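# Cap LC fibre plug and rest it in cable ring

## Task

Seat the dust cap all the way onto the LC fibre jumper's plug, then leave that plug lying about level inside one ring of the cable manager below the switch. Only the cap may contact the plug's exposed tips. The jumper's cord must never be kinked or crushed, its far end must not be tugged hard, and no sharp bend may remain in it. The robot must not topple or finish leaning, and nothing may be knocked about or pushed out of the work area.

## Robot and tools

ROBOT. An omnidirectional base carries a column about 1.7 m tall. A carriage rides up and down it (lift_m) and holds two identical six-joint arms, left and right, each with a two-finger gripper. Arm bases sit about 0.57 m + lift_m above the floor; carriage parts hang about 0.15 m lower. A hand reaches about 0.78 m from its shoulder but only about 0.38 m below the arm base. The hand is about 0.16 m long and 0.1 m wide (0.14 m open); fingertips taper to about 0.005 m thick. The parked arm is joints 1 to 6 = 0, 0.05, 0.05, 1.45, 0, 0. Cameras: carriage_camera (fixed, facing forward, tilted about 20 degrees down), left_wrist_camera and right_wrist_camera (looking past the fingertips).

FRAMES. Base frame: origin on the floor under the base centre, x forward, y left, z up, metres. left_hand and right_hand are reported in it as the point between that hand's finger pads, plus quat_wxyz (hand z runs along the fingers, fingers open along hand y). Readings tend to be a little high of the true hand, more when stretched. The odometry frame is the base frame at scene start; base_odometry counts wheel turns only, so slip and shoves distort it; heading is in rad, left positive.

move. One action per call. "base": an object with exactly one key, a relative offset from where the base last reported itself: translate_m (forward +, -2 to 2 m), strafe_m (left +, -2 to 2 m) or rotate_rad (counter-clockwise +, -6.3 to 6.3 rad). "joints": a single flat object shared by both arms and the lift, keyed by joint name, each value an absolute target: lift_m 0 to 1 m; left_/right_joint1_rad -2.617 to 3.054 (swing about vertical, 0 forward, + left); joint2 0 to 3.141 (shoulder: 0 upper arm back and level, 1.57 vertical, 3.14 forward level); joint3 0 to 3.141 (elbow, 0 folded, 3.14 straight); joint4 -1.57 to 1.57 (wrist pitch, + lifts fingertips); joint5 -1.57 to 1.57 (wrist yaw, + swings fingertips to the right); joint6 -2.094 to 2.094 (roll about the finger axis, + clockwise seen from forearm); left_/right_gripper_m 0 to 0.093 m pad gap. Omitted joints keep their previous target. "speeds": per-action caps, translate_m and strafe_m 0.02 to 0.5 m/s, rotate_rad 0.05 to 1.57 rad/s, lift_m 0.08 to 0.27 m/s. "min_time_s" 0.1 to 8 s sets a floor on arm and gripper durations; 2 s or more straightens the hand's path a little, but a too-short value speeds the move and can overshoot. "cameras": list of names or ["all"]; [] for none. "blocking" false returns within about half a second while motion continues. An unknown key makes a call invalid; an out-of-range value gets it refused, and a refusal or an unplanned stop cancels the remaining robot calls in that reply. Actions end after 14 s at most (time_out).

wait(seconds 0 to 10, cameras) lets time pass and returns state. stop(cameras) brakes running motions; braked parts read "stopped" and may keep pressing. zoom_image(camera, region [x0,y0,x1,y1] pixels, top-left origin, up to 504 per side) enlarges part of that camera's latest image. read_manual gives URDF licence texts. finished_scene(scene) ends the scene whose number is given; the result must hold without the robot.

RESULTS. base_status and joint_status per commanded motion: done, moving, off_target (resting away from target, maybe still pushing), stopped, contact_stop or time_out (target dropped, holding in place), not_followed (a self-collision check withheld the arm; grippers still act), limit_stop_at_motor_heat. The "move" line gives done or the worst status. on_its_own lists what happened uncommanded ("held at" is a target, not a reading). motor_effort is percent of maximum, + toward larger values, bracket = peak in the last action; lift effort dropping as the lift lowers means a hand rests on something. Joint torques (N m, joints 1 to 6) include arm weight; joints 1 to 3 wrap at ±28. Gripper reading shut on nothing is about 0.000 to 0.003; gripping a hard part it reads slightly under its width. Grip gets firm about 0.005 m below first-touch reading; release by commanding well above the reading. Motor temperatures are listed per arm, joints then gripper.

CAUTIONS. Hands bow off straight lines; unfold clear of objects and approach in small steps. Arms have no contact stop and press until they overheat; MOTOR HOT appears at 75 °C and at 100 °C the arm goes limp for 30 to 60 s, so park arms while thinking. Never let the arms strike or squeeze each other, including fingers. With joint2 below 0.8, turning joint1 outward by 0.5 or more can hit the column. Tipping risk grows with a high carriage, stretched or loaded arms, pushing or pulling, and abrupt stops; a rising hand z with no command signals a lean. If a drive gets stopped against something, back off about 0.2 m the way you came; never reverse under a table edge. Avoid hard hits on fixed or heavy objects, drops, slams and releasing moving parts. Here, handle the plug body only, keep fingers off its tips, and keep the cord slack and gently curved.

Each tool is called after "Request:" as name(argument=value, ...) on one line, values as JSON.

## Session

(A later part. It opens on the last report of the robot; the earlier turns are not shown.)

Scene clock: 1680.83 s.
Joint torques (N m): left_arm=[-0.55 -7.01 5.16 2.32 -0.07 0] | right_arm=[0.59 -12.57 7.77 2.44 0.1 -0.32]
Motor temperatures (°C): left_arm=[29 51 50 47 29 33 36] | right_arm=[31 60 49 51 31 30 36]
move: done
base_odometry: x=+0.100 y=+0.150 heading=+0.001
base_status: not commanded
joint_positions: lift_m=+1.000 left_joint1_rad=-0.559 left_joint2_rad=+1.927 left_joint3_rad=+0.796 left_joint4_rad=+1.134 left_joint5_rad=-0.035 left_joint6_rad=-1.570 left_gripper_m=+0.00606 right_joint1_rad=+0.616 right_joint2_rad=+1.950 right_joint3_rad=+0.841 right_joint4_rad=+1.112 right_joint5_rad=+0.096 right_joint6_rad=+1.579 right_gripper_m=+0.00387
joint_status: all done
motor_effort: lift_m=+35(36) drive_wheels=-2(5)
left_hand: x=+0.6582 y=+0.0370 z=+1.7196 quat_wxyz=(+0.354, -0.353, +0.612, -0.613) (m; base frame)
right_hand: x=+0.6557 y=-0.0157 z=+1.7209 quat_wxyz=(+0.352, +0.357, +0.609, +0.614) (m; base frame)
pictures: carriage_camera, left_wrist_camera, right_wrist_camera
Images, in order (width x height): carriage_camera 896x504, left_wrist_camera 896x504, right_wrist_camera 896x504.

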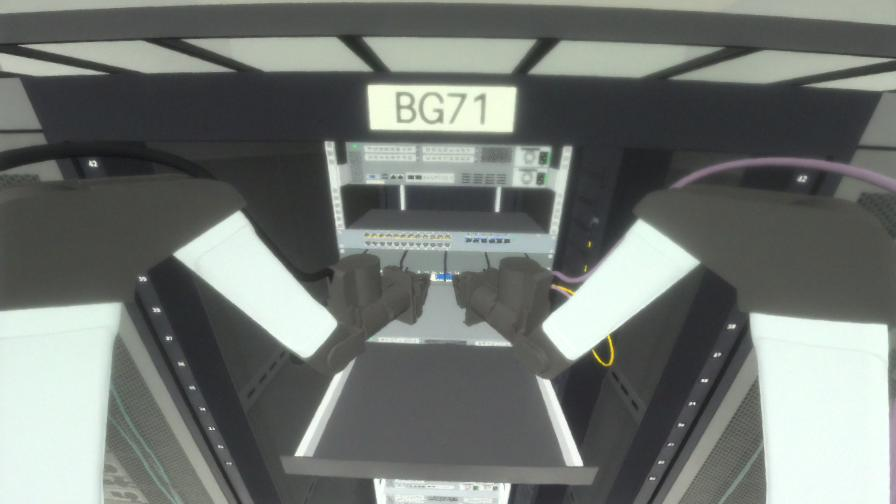

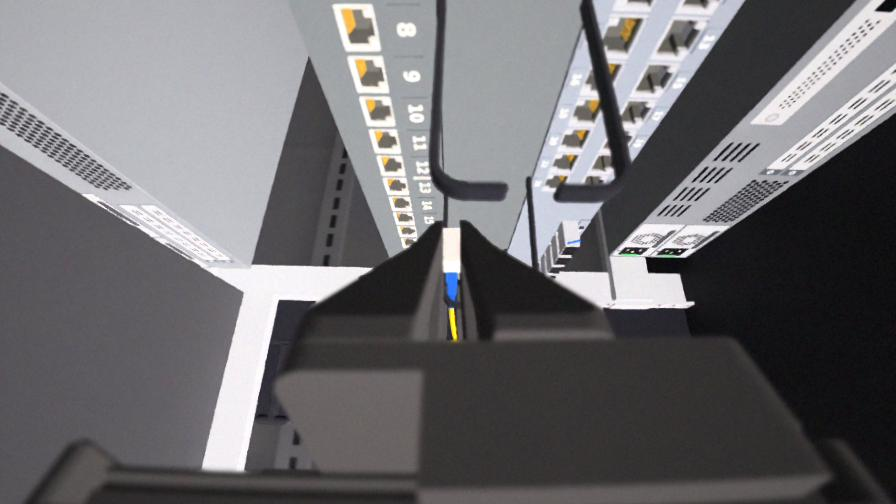

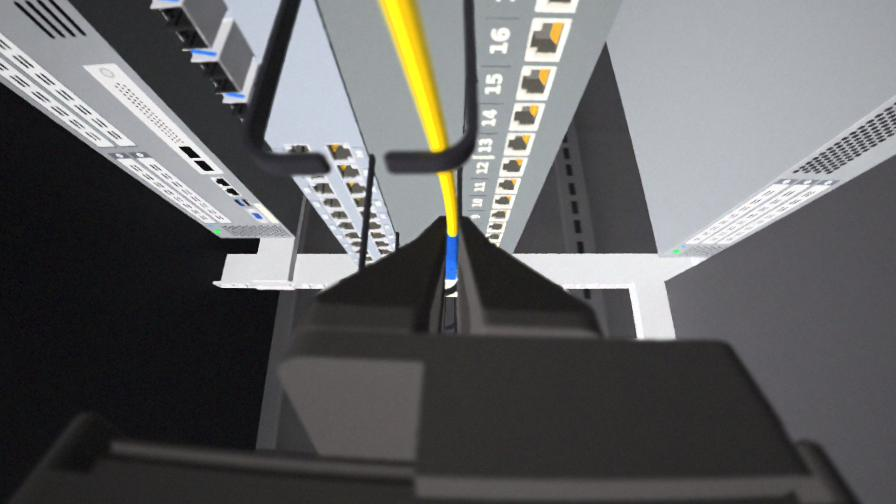

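Request:
move(joints={"left_joint1_rad": -0.505, "left_joint2_rad": 1.865, "left_joint3_rad": 0.735, "left_joint4_rad": 1.14, "left_joint5_rad": 0.022}, min_time_s=2, cameras=[])

Request:
move(joints={"left_joint1_rad": -0.5275, "left_joint2_rad": 1.9155, "left_joint3_rad": 0.797, "left_joint4_rad": 1.130, "left_joint5_rad": -0.0095}, min_time_s=2, cameras=["left_wrist_camera"])

Request:
zoom_image(camera="left_wrist_camera", region=[425, 210, 505, 320])

Scene clock: 1718.97 s.
Joint torques (N m): left_arm=[0.69 -11.03 5.03 2.2 0.19 -0.01] | right_arm=[0.58 -12.59 7.77 2.44 0.09 -0.32]
Motor temperatures (°C): left_arm=[29 51 46 51 29 33 36] | right_arm=[31 60 49 51 31 30 36]
move: done
base_odometry: x=+0.100 y=+0.150 heading=+0.001
base_status: not commanded
joint_positions: lift_m=+1.000 left_joint1_rad=-0.513 left_joint2_rad=+1.903 left_joint3_rad=+0.750 left_joint4_rad=+1.135 left_joint5_rad=+0.008 left_joint6_rad=-1.570 left_gripper_m=+0.00606 right_joint1_rad=+0.616 right_joint2_rad=+1.950 right_joint3_rad=+0.841 right_joint4_rad=+1.112 right_joint5_rad=+0.096 right_joint6_rad=+1.579 right_gripper_m=+0.00387
joint_status: all done
motor_effort: lift_m=+35(36) drive_wheels=-1(9)
left_hand: x=+0.6574 y=+0.0562 z=+1.7132 quat_wxyz=(+0.351, -0.357, +0.618, -0.606) (m; base frame)
right_hand: x=+0.6557 y=-0.0157 z=+1.7209 quat_wxyz=(+0.352, +0.357, +0.609, +0.614) (m; base frame)
pictures: none
No camera images: "cameras" was empty.

Scene clock: 1721.27 s.
Joint torques (N m): left_arm=[-0.57 -6.95 9.2 2.1 -0.06 -0.01] | right_arm=[0.58 -12.6 7.77 2.44 0.1 -0.33]
Motor temperatures (°C): left_arm=[29 51 46 51 29 33 36] | right_arm=[31 60 49 51 31 30 36]
move: done
base_odometry: x=+0.100 y=+0.150 heading=+0.001
base_status: not commanded
joint_positions: lift_m=+1.000 left_joint1_rad=-0.520 left_joint2_rad=+1.903 left_joint3_rad=+0.765 left_joint4_rad=+1.134 left_joint5_rad=+0.004 left_joint6_rad=-1.570 left_gripper_m=+0.00606 right_joint1_rad=+0.616 right_joint2_rad=+1.950 right_joint3_rad=+0.841 right_joint4_rad=+1.112 right_joint5_rad=+0.096 right_joint6_rad=+1.579 right_gripper_m=+0.00387
joint_status: all done
motor_effort: lift_m=+35(36) drive_wheels=-3(7)
left_hand: x=+0.6587 y=+0.0524 z=+1.7189 quat_wxyz=(+0.353, -0.354, +0.614, -0.611) (m; base frame)
right_hand: x=+0.6557 y=-0.0157 z=+1.7209 quat_wxyz=(+0.352, +0.357, +0.609, +0.614) (m; base frame)
pictures: left_wrist_camera
Images, in order (width x height): left_wrist_camera 896x504.

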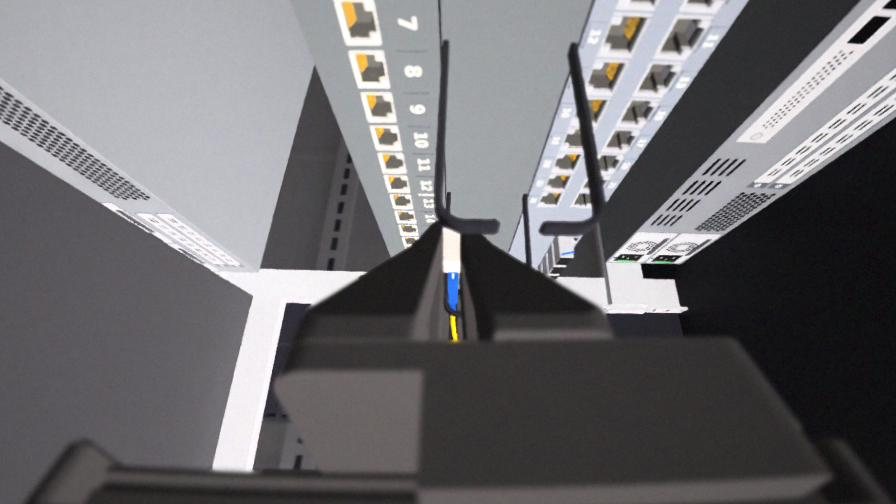

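Scaled by 4.582 from the camera's 896x504 image, which has a finer 1280x720 frame.

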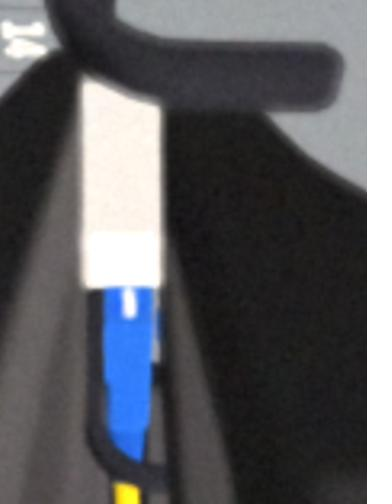

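Request:
zoom_image(camera="left_wrist_camera", region=[430, 255, 480, 320])

Scaled by 7.754 from the camera's 896x504 image, which has a finer 1280x720 frame.

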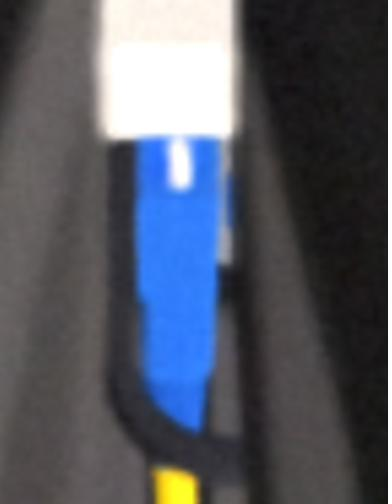

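Request:
move(joints={"left_joint1_rad": -0.560, "left_joint2_rad": 1.9357, "left_joint3_rad": 0.8242, "left_joint4_rad": 1.1235, "left_joint5_rad": -0.0416}, min_time_s=2, cameras=["left_wrist_camera", "carriage_camera", "right_wrist_camera"])

Request:
zoom_image(camera="left_wrist_camera", region=[430, 255, 480, 320])

Request:
zoom_image(camera="carriage_camera", region=[420, 265, 460, 295])

Request:
zoom_image(camera="right_wrist_camera", region=[425, 225, 475, 315])

Scene clock: 1800.73 s.
Joint torques (N m): left_arm=[-0.61 -6.97 9.28 2.07 -0.07 -0.02] | right_arm=[0.58 -12.57 7.77 2.44 0.1 -0.33]
Motor temperatures (°C): left_arm=[29 48 54 51 29 33 36] | right_arm=[31 61 50 51 31 30 36]
move: done
base_odometry: x=+0.100 y=+0.150 heading=+0.001
base_status: not commanded
joint_positions: lift_m=+1.000 left_joint1_rad=-0.552 left_joint2_rad=+1.921 left_joint3_rad=+0.791 left_joint4_rad=+1.130 left_joint5_rad=-0.028 left_joint6_rad=-1.570 left_gripper_m=+0.00606 right_joint1_rad=+0.616 right_joint2_rad=+1.950 right_joint3_rad=+0.841 right_joint4_rad=+1.112 right_joint5_rad=+0.096 right_joint6_rad=+1.579 right_gripper_m=+0.00387
joint_status: all done
motor_effort: lift_m=+35(36) drive_wheels=-2(6)
left_hand: x=+0.6584 y=+0.0398 z=+1.7197 quat_wxyz=(+0.354, -0.353, +0.613, -0.612) (m; base frame)
right_hand: x=+0.6557 y=-0.0157 z=+1.7209 quat_wxyz=(+0.352, +0.357, +0.609, +0.614) (m; base frame)
pictures: carriage_camera, left_wrist_camera, right_wrist_camera
Images, in order (width x height): carriage_camera 896x504, left_wrist_camera 896x504, right_wrist_camera 896x504.

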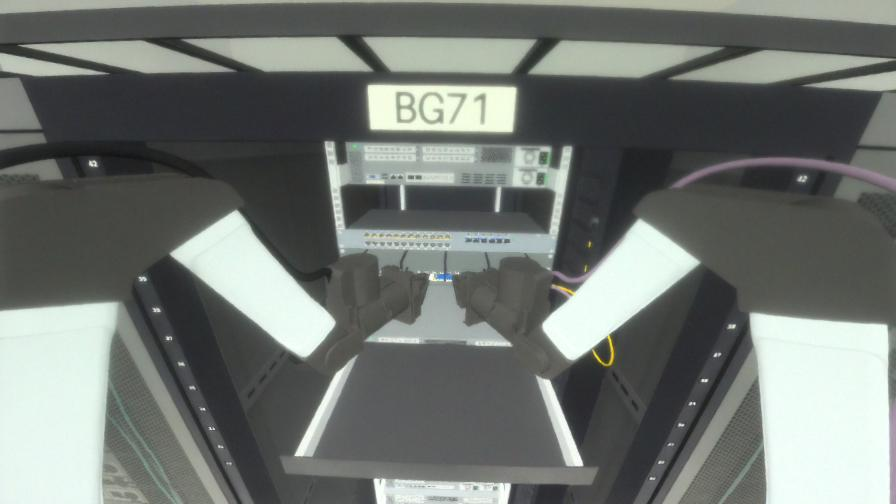

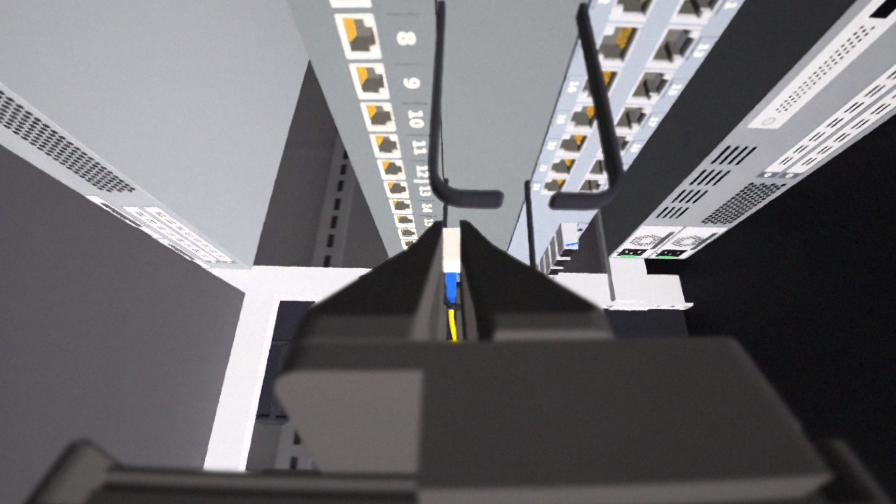

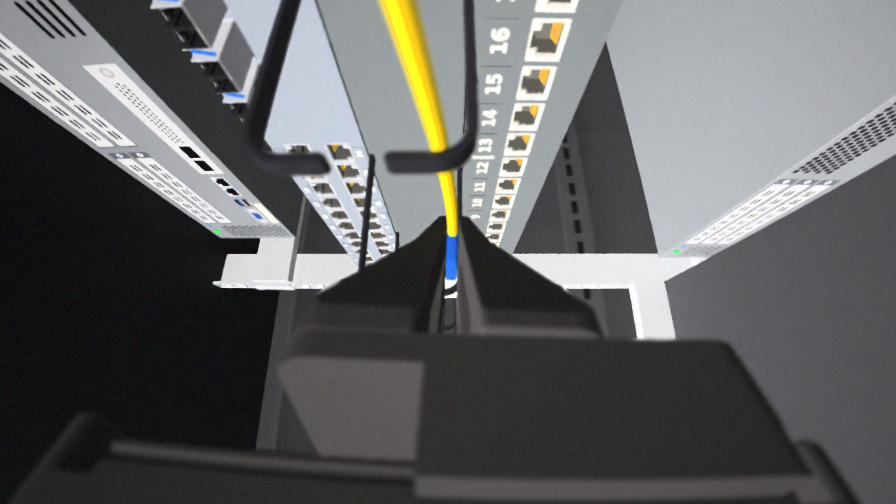

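Scaled by 7.754 from the camera's 896x504 image, which has a finer 1280x720 frame.

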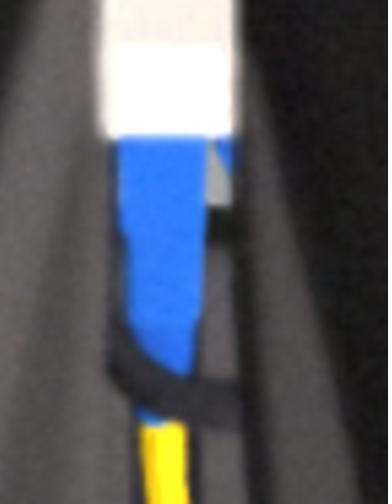

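Scaled by 12.600 from the camera's 896x504 image, which has a finer 1280x720 frame.

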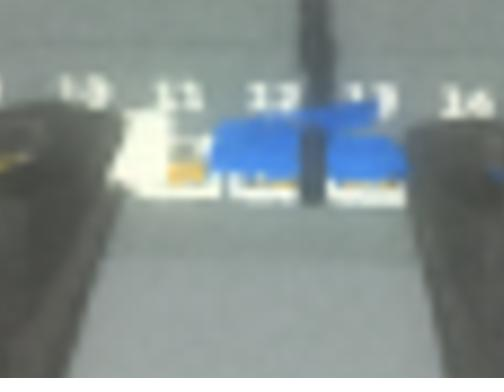

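Scaled by 5.600 from the camera's 896x504 image, which has a finer 1280x720 frame.

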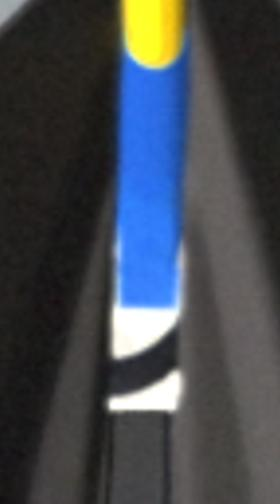

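Request:
move(joints={"left_joint1_rad": -0.584, "left_joint2_rad": 1.9516, "left_joint3_rad": 0.8486, "left_joint4_rad": 1.1142, "left_joint5_rad": -0.0655}, min_time_s=3, cameras=["left_wrist_camera", "carriage_camera", "right_wrist_camera"])

Request:
zoom_image(camera="left_wrist_camera", region=[425, 210, 505, 320])

Request:
zoom_image(camera="carriage_camera", region=[420, 265, 460, 295])

Request:
zoom_image(camera="right_wrist_camera", region=[425, 225, 475, 315])

Scene clock: 1819.13 s.
Joint torques (N m): left_arm=[-0.7 -7.16 9.36 2.06 -0.05 -0.01] | right_arm=[0.59 -12.59 7.76 2.44 0.09 -0.32]
Motor temperatures (°C): left_arm=[29 49 53 50 29 33 36] | right_arm=[31 61 50 51 31 30 36]
move: done
base_odometry: x=+0.100 y=+0.150 heading=+0.001
base_status: not commanded
joint_positions: lift_m=+1.000 left_joint1_rad=-0.575 left_joint2_rad=+1.936 left_joint3_rad=+0.815 left_joint4_rad=+1.120 left_joint5_rad=-0.055 left_joint6_rad=-1.570 left_gripper_m=+0.00606 right_joint1_rad=+0.616 right_joint2_rad=+1.950 right_joint3_rad=+0.841 right_joint4_rad=+1.112 right_joint5_rad=+0.097 right_joint6_rad=+1.579 right_gripper_m=+0.00387
joint_status: all done
motor_effort: lift_m=+36(36) drive_wheels=-1(6)
left_hand: x=+0.6591 y=+0.0308 z=+1.7194 quat_wxyz=(+0.355, -0.354, +0.612, -0.611) (m; base frame)
right_hand: x=+0.6558 y=-0.0158 z=+1.7209 quat_wxyz=(+0.353, +0.357, +0.609, +0.614) (m; base frame)
pictures: carriage_camera, left_wrist_camera, right_wrist_camera
Images, in order (width x height): carriage_camera 896x504, left_wrist_camera 896x504, right_wrist_camera 896x504.

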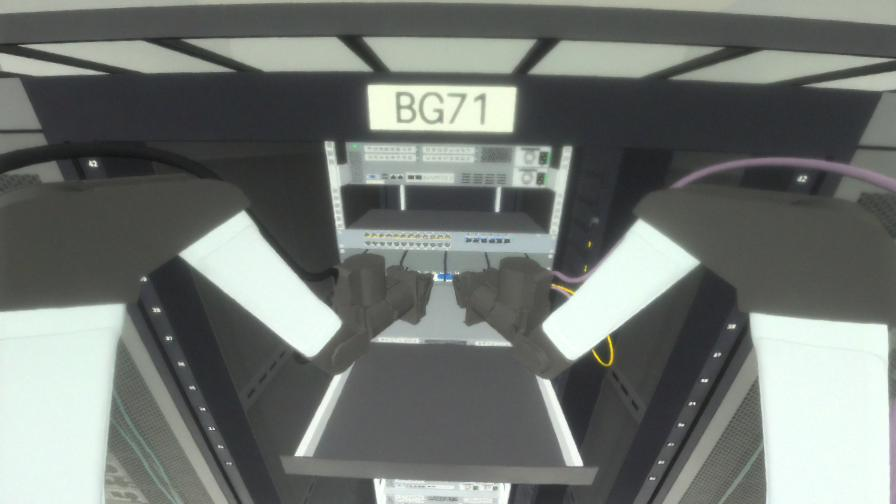

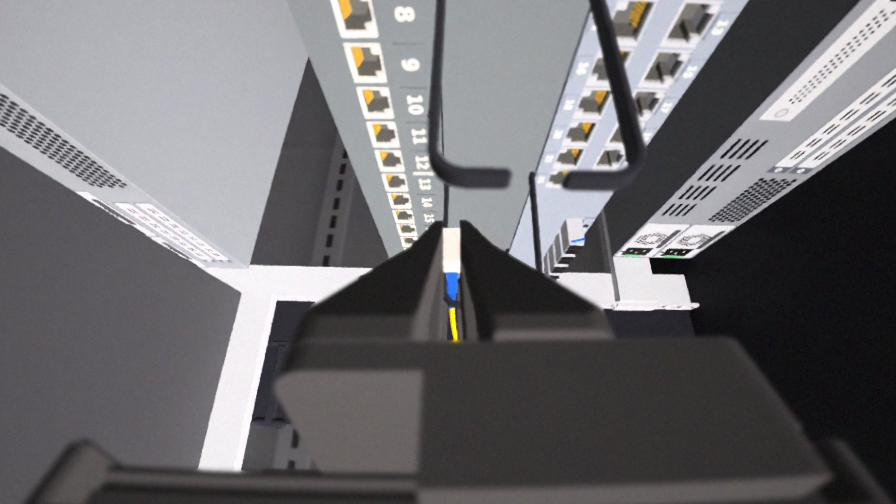

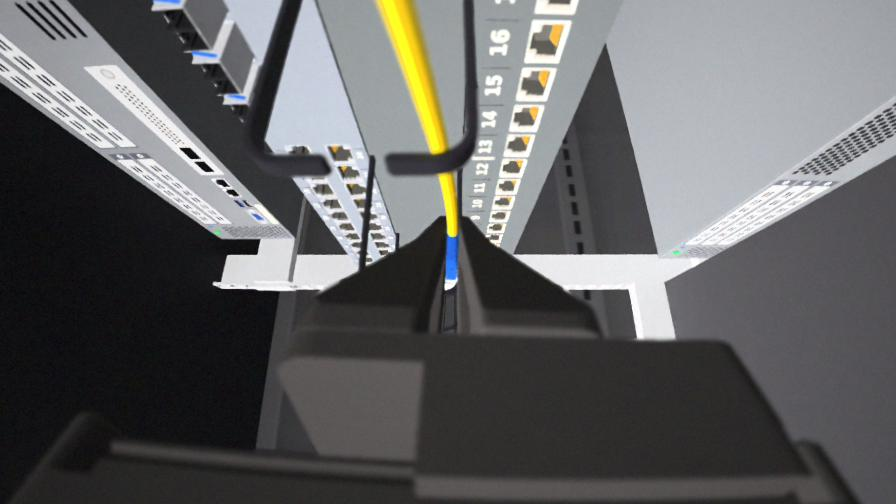

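Scaled by 4.582 from the camera's 896x504 image, which has a finer 1280x720 frame.

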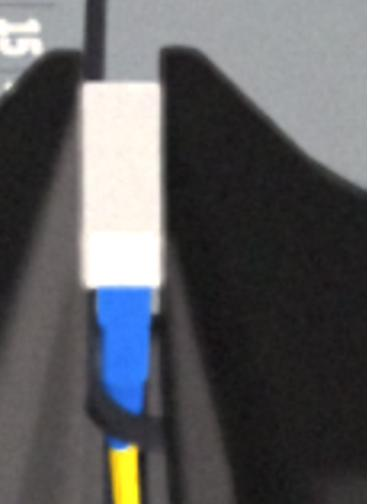

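Scaled by 12.600 from the camera's 896x504 image, which has a finer 1280x720 frame.

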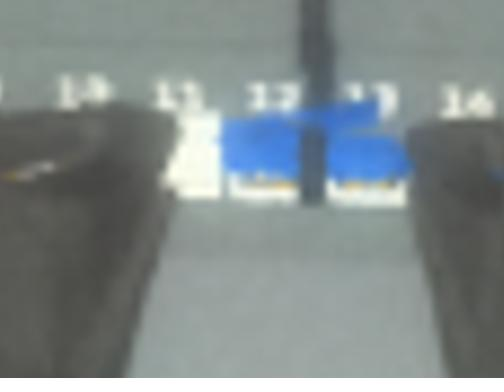

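Scaled by 5.600 from the camera's 896x504 image, which has a finer 1280x720 frame.

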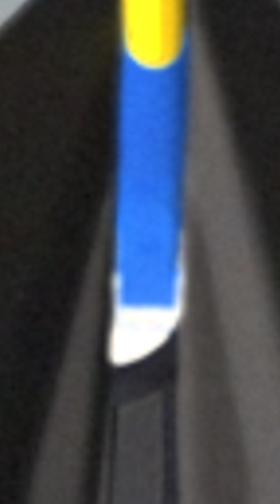

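Request:
move(joints={"left_joint1_rad": -0.594, "left_joint2_rad": 1.957, "left_joint3_rad": 0.8555, "left_joint4_rad": 1.1124, "left_joint5_rad": -0.0757}, min_time_s=2, cameras=["left_wrist_camera", "carriage_camera", "right_wrist_camera"])

Request:
zoom_image(camera="left_wrist_camera", region=[425, 210, 505, 320])

Request:
zoom_image(camera="carriage_camera", region=[420, 265, 460, 295])

Request:
zoom_image(camera="right_wrist_camera", region=[425, 225, 475, 315])

Scene clock: 1835.10 s.
Joint torques (N m): left_arm=[-0.91 -7.15 9.37 2.05 0.02 -0.01] | right_arm=[0.59 -12.59 7.8 2.44 0.02 -0.32]
Motor temperatures (°C): left_arm=[29 48 54 51 29 33 36] | right_arm=[31 61 50 52 31 30 36]
move: done
base_odometry: x=+0.100 y=+0.150 heading=+0.001
base_status: not commanded
joint_positions: lift_m=+1.000 left_joint1_rad=-0.582 left_joint2_rad=+1.941 left_joint3_rad=+0.822 left_joint4_rad=+1.119 left_joint5_rad=-0.071 left_joint6_rad=-1.570 left_gripper_m=+0.00606 right_joint1_rad=+0.616 right_joint2_rad=+1.950 right_joint3_rad=+0.841 right_joint4_rad=+1.112 right_joint5_rad=+0.103 right_joint6_rad=+1.579 right_gripper_m=+0.00387
joint_status: all done
motor_effort: lift_m=+35(36) drive_wheels=-3(8)
left_hand: x=+0.6599 y=+0.0292 z=+1.7192 quat_wxyz=(+0.358, -0.357, +0.610, -0.610) (m; base frame)
right_hand: x=+0.6563 y=-0.0167 z=+1.7209 quat_wxyz=(+0.355, +0.359, +0.608, +0.613) (m; base frame)
pictures: carriage_camera, left_wrist_camera, right_wrist_camera
Images, in order (width x height): carriage_camera 896x504, left_wrist_camera 896x504, right_wrist_camera 896x504.

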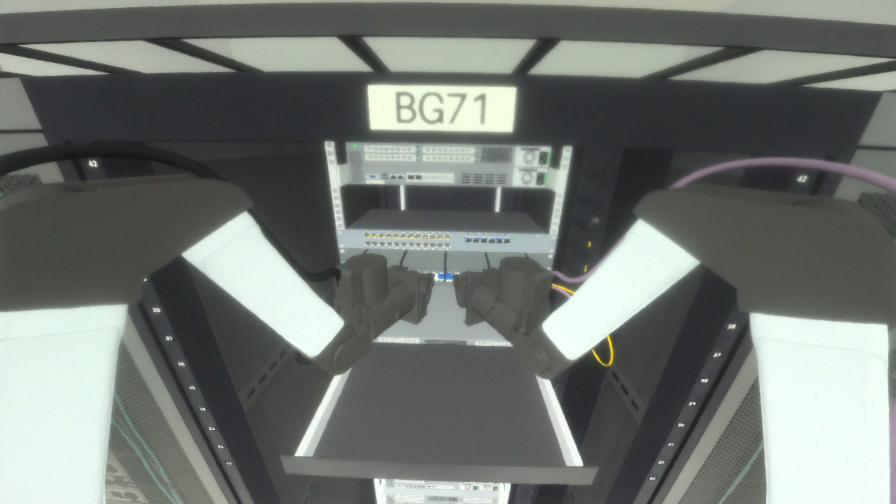

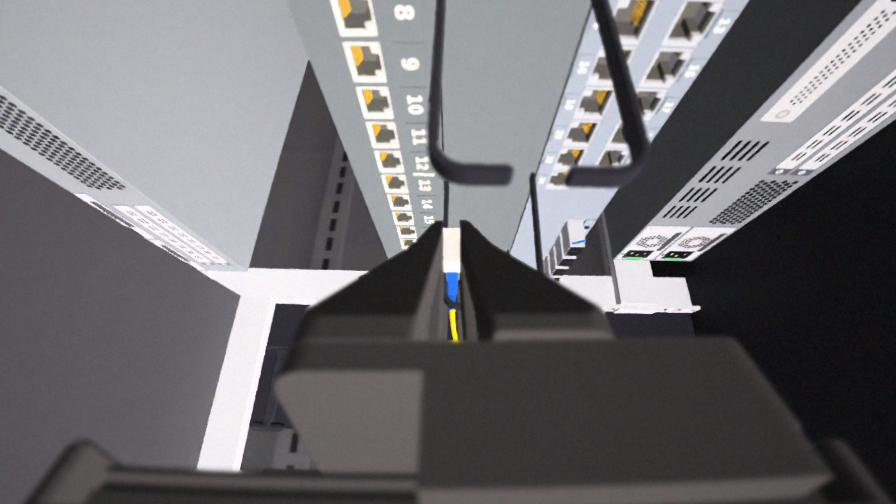

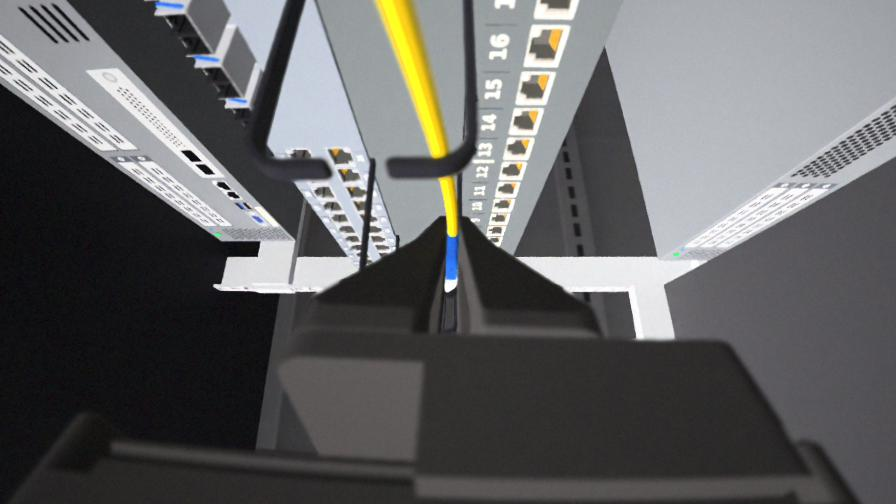

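Scaled by 4.582 from the camera's 896x504 image, which has a finer 1280x720 frame.

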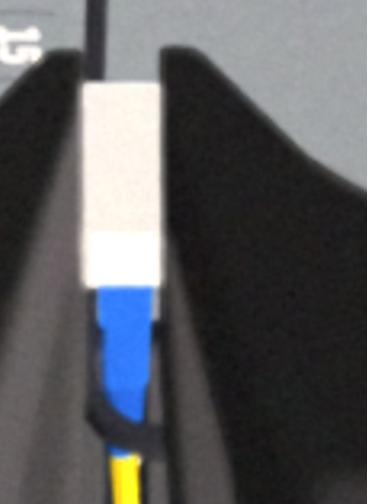

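Scaled by 12.600 from the camera's 896x504 image, which has a finer 1280x720 frame.

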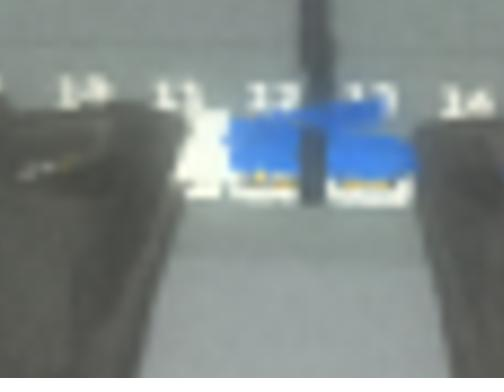

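Scaled by 5.600 from the camera's 896x504 image, which has a finer 1280x720 frame.

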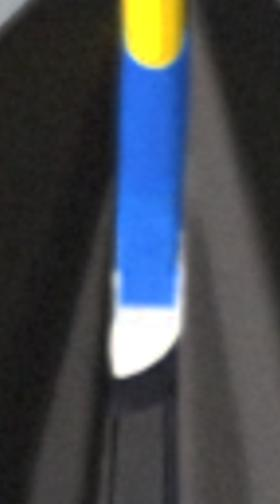

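Request:
move(joints={"left_joint1_rad": -0.604, "left_joint5_rad": -0.046, "right_joint1_rad": 0.632, "right_joint5_rad": 0.067}, min_time_s=2, cameras=["left_wrist_camera", "carriage_camera"])

Request:
zoom_image(camera="carriage_camera", region=[420, 265, 460, 295])

Request:
zoom_image(camera="left_wrist_camera", region=[425, 210, 505, 320])

Scene clock: 1859.23 s.
Joint torques (N m): left_arm=[-1.62 -7.12 9.39 2.06 0.29 -0.01] | right_arm=[1.55 -12.57 7.77 2.44 -0.37 -0.32]
Motor temperatures (°C): left_arm=[29 48 54 51 29 33 37] | right_arm=[31 61 50 52 31 30 36]
move: off_target
base_odometry: x=+0.100 y=+0.150 heading=+0.001
base_status: not commanded
joint_positions: lift_m=+1.000 left_joint1_rad=-0.583 left_joint2_rad=+1.941 left_joint3_rad=+0.822 left_joint4_rad=+1.119 left_joint5_rad=-0.071 left_joint6_rad=-1.570 left_gripper_m=+0.00606 right_joint1_rad=+0.616 right_joint2_rad=+1.950 right_joint3_rad=+0.841 right_joint4_rad=+1.112 right_joint5_rad=+0.102 right_joint6_rad=+1.579 right_gripper_m=+0.00387
joint_status: left_joint1_rad off_target (ended at -0.583, target -0.604); left_joint5_rad off_target (ended at -0.071, target -0.046); right_joint5_rad off_target (ended at +0.102, target +0.067); the others done
motor_effort: lift_m=+35(36) drive_wheels=-2(7)
left_hand: x=+0.6594 y=+0.0286 z=+1.7192 quat_wxyz=(+0.357, -0.357, +0.611, -0.610) (m; base frame)
right_hand: x=+0.6561 y=-0.0163 z=+1.7209 quat_wxyz=(+0.354, +0.359, +0.608, +0.613) (m; base frame)
pictures: carriage_camera, left_wrist_camera
Images, in order (width x height): carriage_camera 896x504, left_wrist_camera 896x504.

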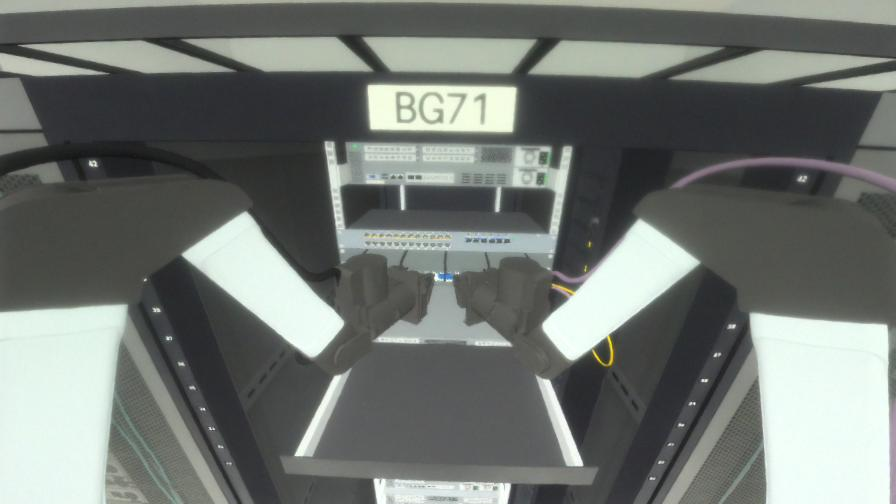

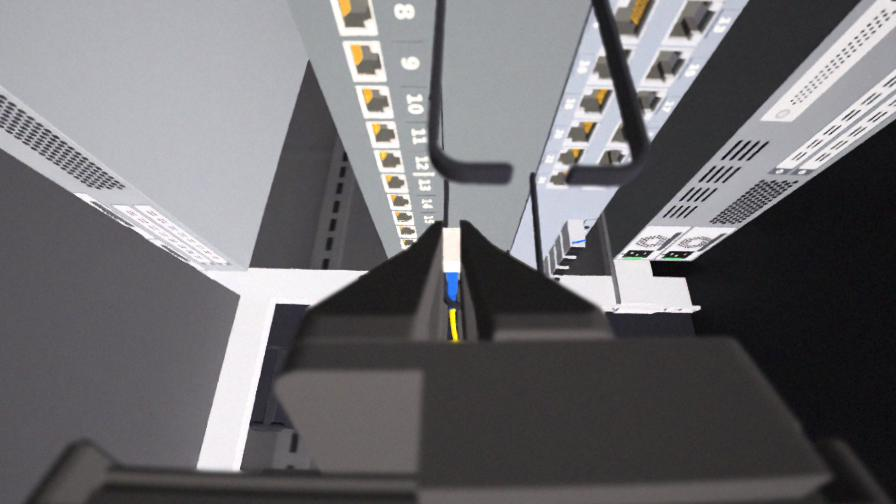

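Scaled by 12.600 from the camera's 896x504 image, which has a finer 1280x720 frame.

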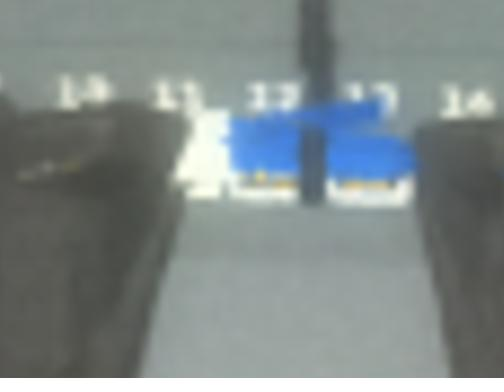

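Scaled by 4.582 from the camera's 896x504 image, which has a finer 1280x720 frame.

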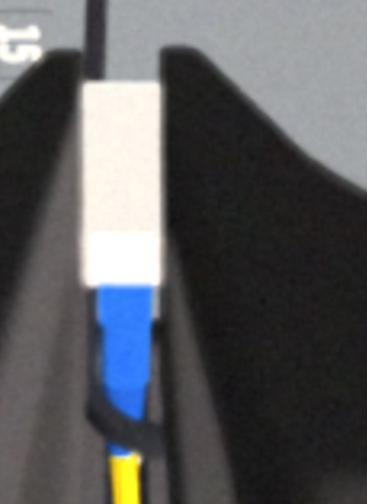

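Request:
move(joints={"left_joint1_rad": -0.584, "left_joint5_rad": -0.062, "right_joint1_rad": 0.622, "right_joint5_rad": 0.088}, min_time_s=1, cameras=[])

Request:
move(joints={"left_joint1_rad": -0.512, "left_joint2_rad": 1.865, "left_joint3_rad": 0.735, "left_joint4_rad": 1.14, "left_joint5_rad": 0.012}, min_time_s=2, cameras=["left_wrist_camera", "carriage_camera", "right_wrist_camera"])

Request:
zoom_image(camera="left_wrist_camera", region=[425, 210, 505, 320])

Request:
zoom_image(camera="carriage_camera", region=[420, 265, 460, 295])

Scene clock: 1902.10 s.
Joint torques (N m): left_arm=[0.01 -7.15 9.37 2.06 0.15 -0.01] | right_arm=[0.5 -12.59 7.76 2.43 -0.15 -0.32]
Motor temperatures (°C): left_arm=[29 48 54 51 29 33 37] | right_arm=[31 62 50 52 31 30 36]
move: done
base_odometry: x=+0.100 y=+0.150 heading=+0.001
base_status: not commanded
joint_positions: lift_m=+1.000 left_joint1_rad=-0.583 left_joint2_rad=+1.941 left_joint3_rad=+0.822 left_joint4_rad=+1.119 left_joint5_rad=-0.073 left_joint6_rad=-1.570 left_gripper_m=+0.00606 right_joint1_rad=+0.616 right_joint2_rad=+1.950 right_joint3_rad=+0.841 right_joint4_rad=+1.112 right_joint5_rad=+0.102 right_joint6_rad=+1.579 right_gripper_m=+0.00387
joint_status: all done
motor_effort: lift_m=+35(36) drive_wheels=-6(6)
left_hand: x=+0.6596 y=+0.0288 z=+1.7192 quat_wxyz=(+0.358, -0.357, +0.610, -0.610) (m; base frame)
right_hand: x=+0.6561 y=-0.0163 z=+1.7209 quat_wxyz=(+0.354, +0.359, +0.608, +0.613) (m; base frame)
pictures: none
No camera images: "cameras" was empty.

Scene clock: 1904.40 s.
Joint torques (N m): left_arm=[0.68 -11 5.03 2.32 0.17 -0.01] | right_arm=[0.53 -12.59 7.77 2.44 -0.11 -0.32]
Motor temperatures (°C): left_arm=[29 48 54 51 29 33 37] | right_arm=[31 62 50 52 31 30 36]
move: done
base_odometry: x=+0.100 y=+0.150 heading=+0.001
base_status: not commanded
joint_positions: lift_m=+1.000 left_joint1_rad=-0.520 left_joint2_rad=+1.902 left_joint3_rad=+0.750 left_joint4_rad=+1.124 left_joint5_rad=-0.002 left_joint6_rad=-1.570 left_gripper_m=+0.00606 right_joint1_rad=+0.616 right_joint2_rad=+1.950 right_joint3_rad=+0.841 right_joint4_rad=+1.112 right_joint5_rad=+0.099 right_joint6_rad=+1.579 right_gripper_m=+0.00387
joint_status: all done
motor_effort: lift_m=+35(36) drive_wheels=-4(7)
left_hand: x=+0.6565 y=+0.0547 z=+1.7106 quat_wxyz=(+0.350, -0.360, +0.620, -0.602) (m; base frame)
right_hand: x=+0.6558 y=-0.0158 z=+1.7209 quat_wxyz=(+0.353, +0.357, +0.609, +0.614) (m; base frame)
pictures: carriage_camera, left_wrist_camera, right_wrist_camera
Images, in order (width x height): carriage_camera 896x504, left_wrist_camera 896x504, right_wrist_camera 896x504.

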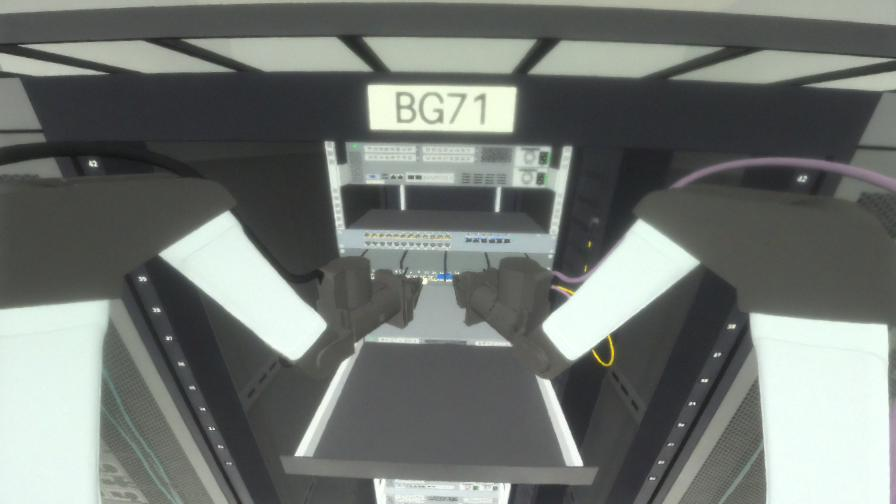

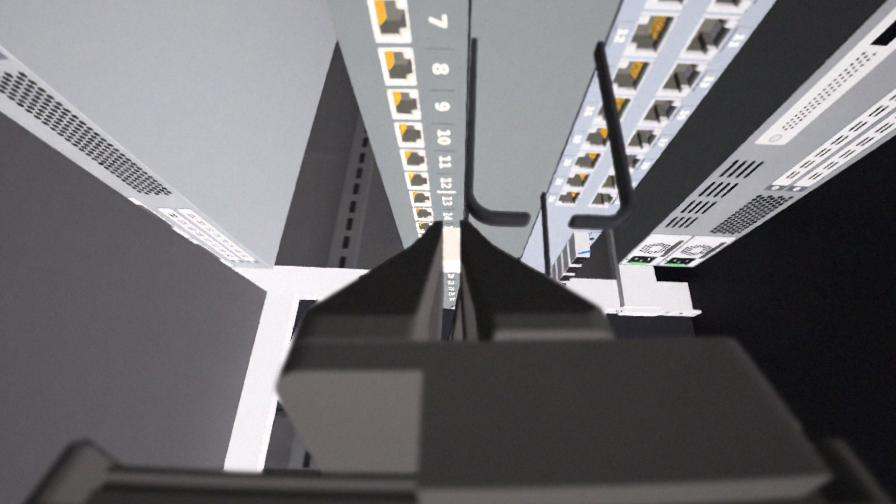

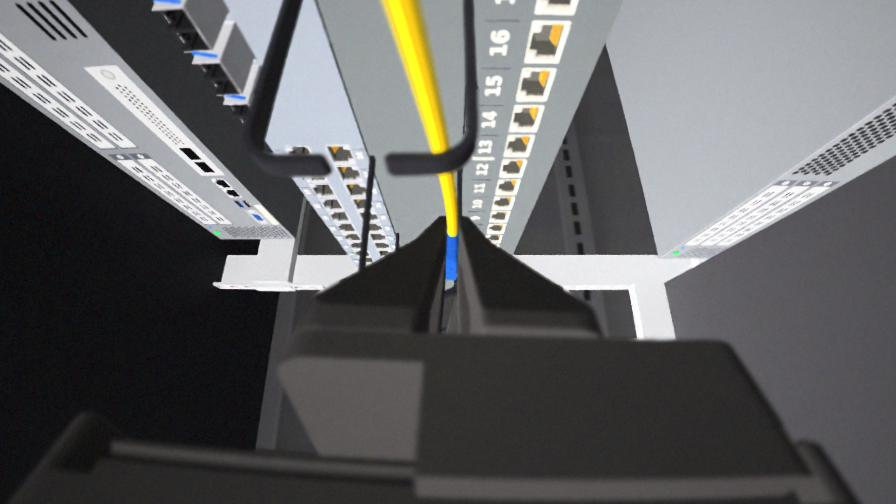

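Scaled by 4.582 from the camera's 896x504 image, which has a finer 1280x720 frame.

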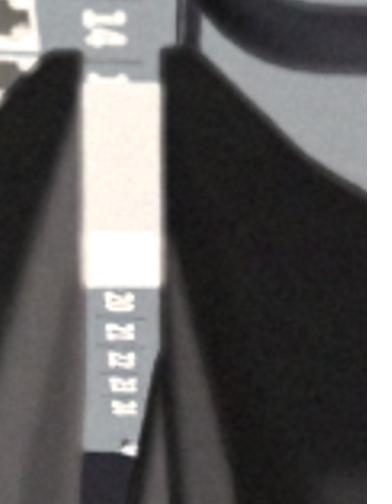

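Scaled by 12.600 from the camera's 896x504 image, which has a finer 1280x720 frame.

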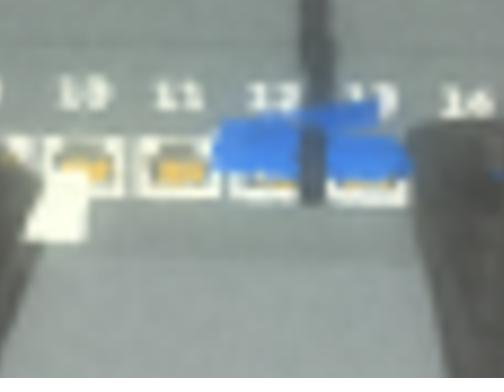

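Request:
move(joints={"left_joint1_rad": -0.529, "left_joint2_rad": 1.917, "left_joint3_rad": 0.795, "left_joint4_rad": 1.155, "left_joint5_rad": 0.0165}, min_time_s=2, cameras=["left_wrist_camera", "carriage_camera"])

Request:
zoom_image(camera="left_wrist_camera", region=[430, 255, 480, 320])

Request:
zoom_image(camera="carriage_camera", region=[420, 265, 460, 295])

Scene clock: 1963.63 s.
Joint torques (N m): left_arm=[-0.47 -6.8 9.24 2.32 0.17 -0.01] | right_arm=[0.51 -12.59 7.77 2.43 -0.11 -0.32]
Motor temperatures (°C): left_arm=[29 53 48 51 29 33 37] | right_arm=[31 62 50 52 31 30 36]
move: done
base_odometry: x=+0.100 y=+0.150 heading=+0.001
base_status: not commanded
joint_positions: lift_m=+1.000 left_joint1_rad=-0.522 left_joint2_rad=+1.902 left_joint3_rad=+0.763 left_joint4_rad=+1.139 left_joint5_rad=+0.003 left_joint6_rad=-1.570 left_gripper_m=+0.00606 right_joint1_rad=+0.616 right_joint2_rad=+1.950 right_joint3_rad=+0.841 right_joint4_rad=+1.112 right_joint5_rad=+0.098 right_joint6_rad=+1.579 right_gripper_m=+0.00387
joint_status: all done
motor_effort: lift_m=+35(36) drive_wheels=-1(6)
left_hand: x=+0.6577 y=+0.0516 z=+1.7197 quat_wxyz=(+0.353, -0.353, +0.613, -0.612) (m; base frame)
right_hand: x=+0.6558 y=-0.0157 z=+1.7209 quat_wxyz=(+0.353, +0.357, +0.609, +0.614) (m; base frame)
pictures: carriage_camera, left_wrist_camera
Images, in order (width x height): carriage_camera 896x504, left_wrist_camera 896x504.

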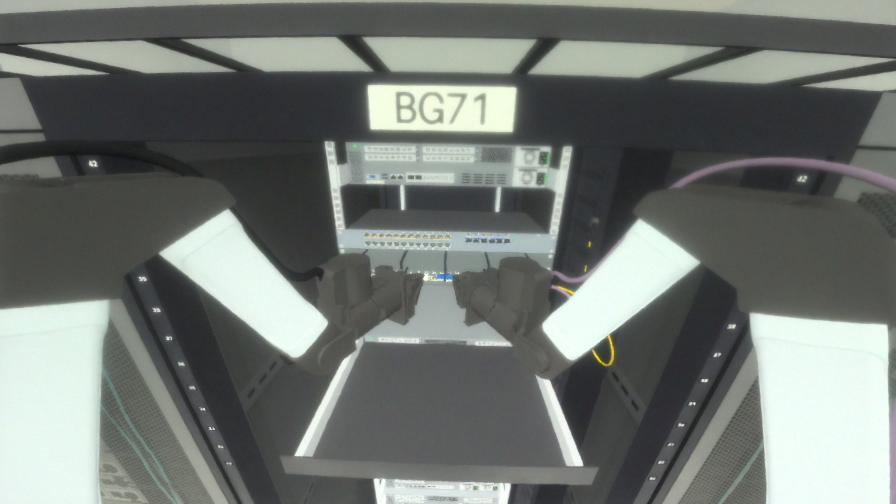

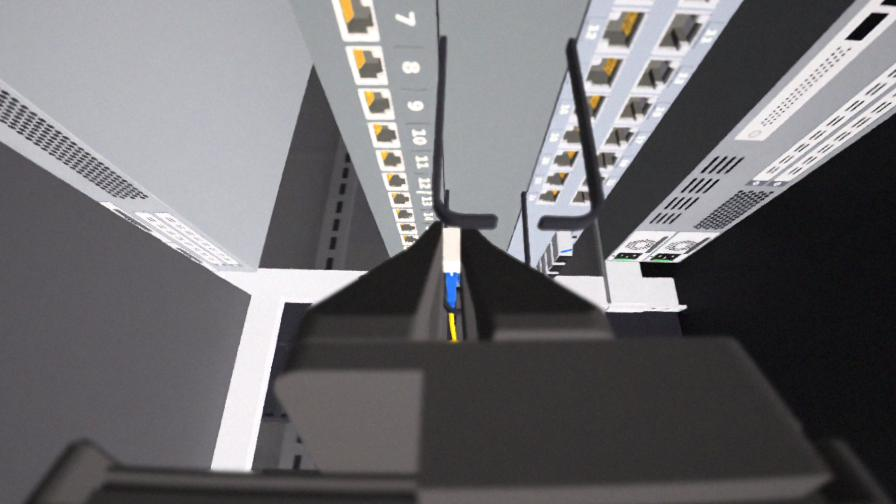

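Scaled by 7.754 from the camera's 896x504 image, which has a finer 1280x720 frame.

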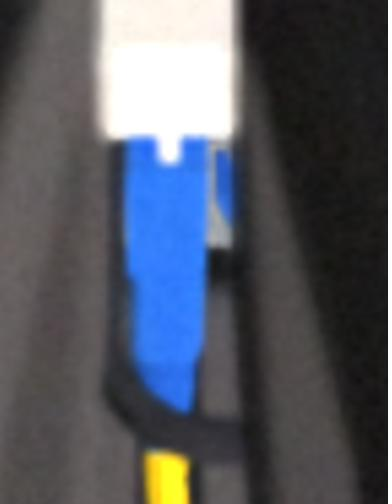

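Scaled by 12.600 from the camera's 896x504 image, which has a finer 1280x720 frame.

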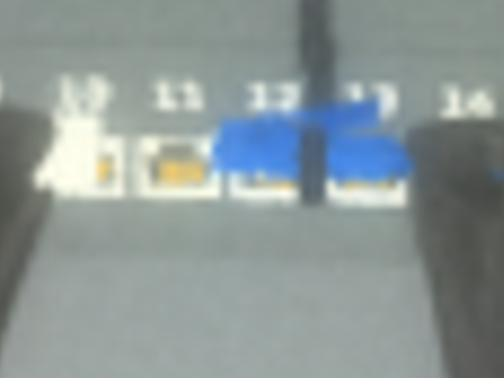

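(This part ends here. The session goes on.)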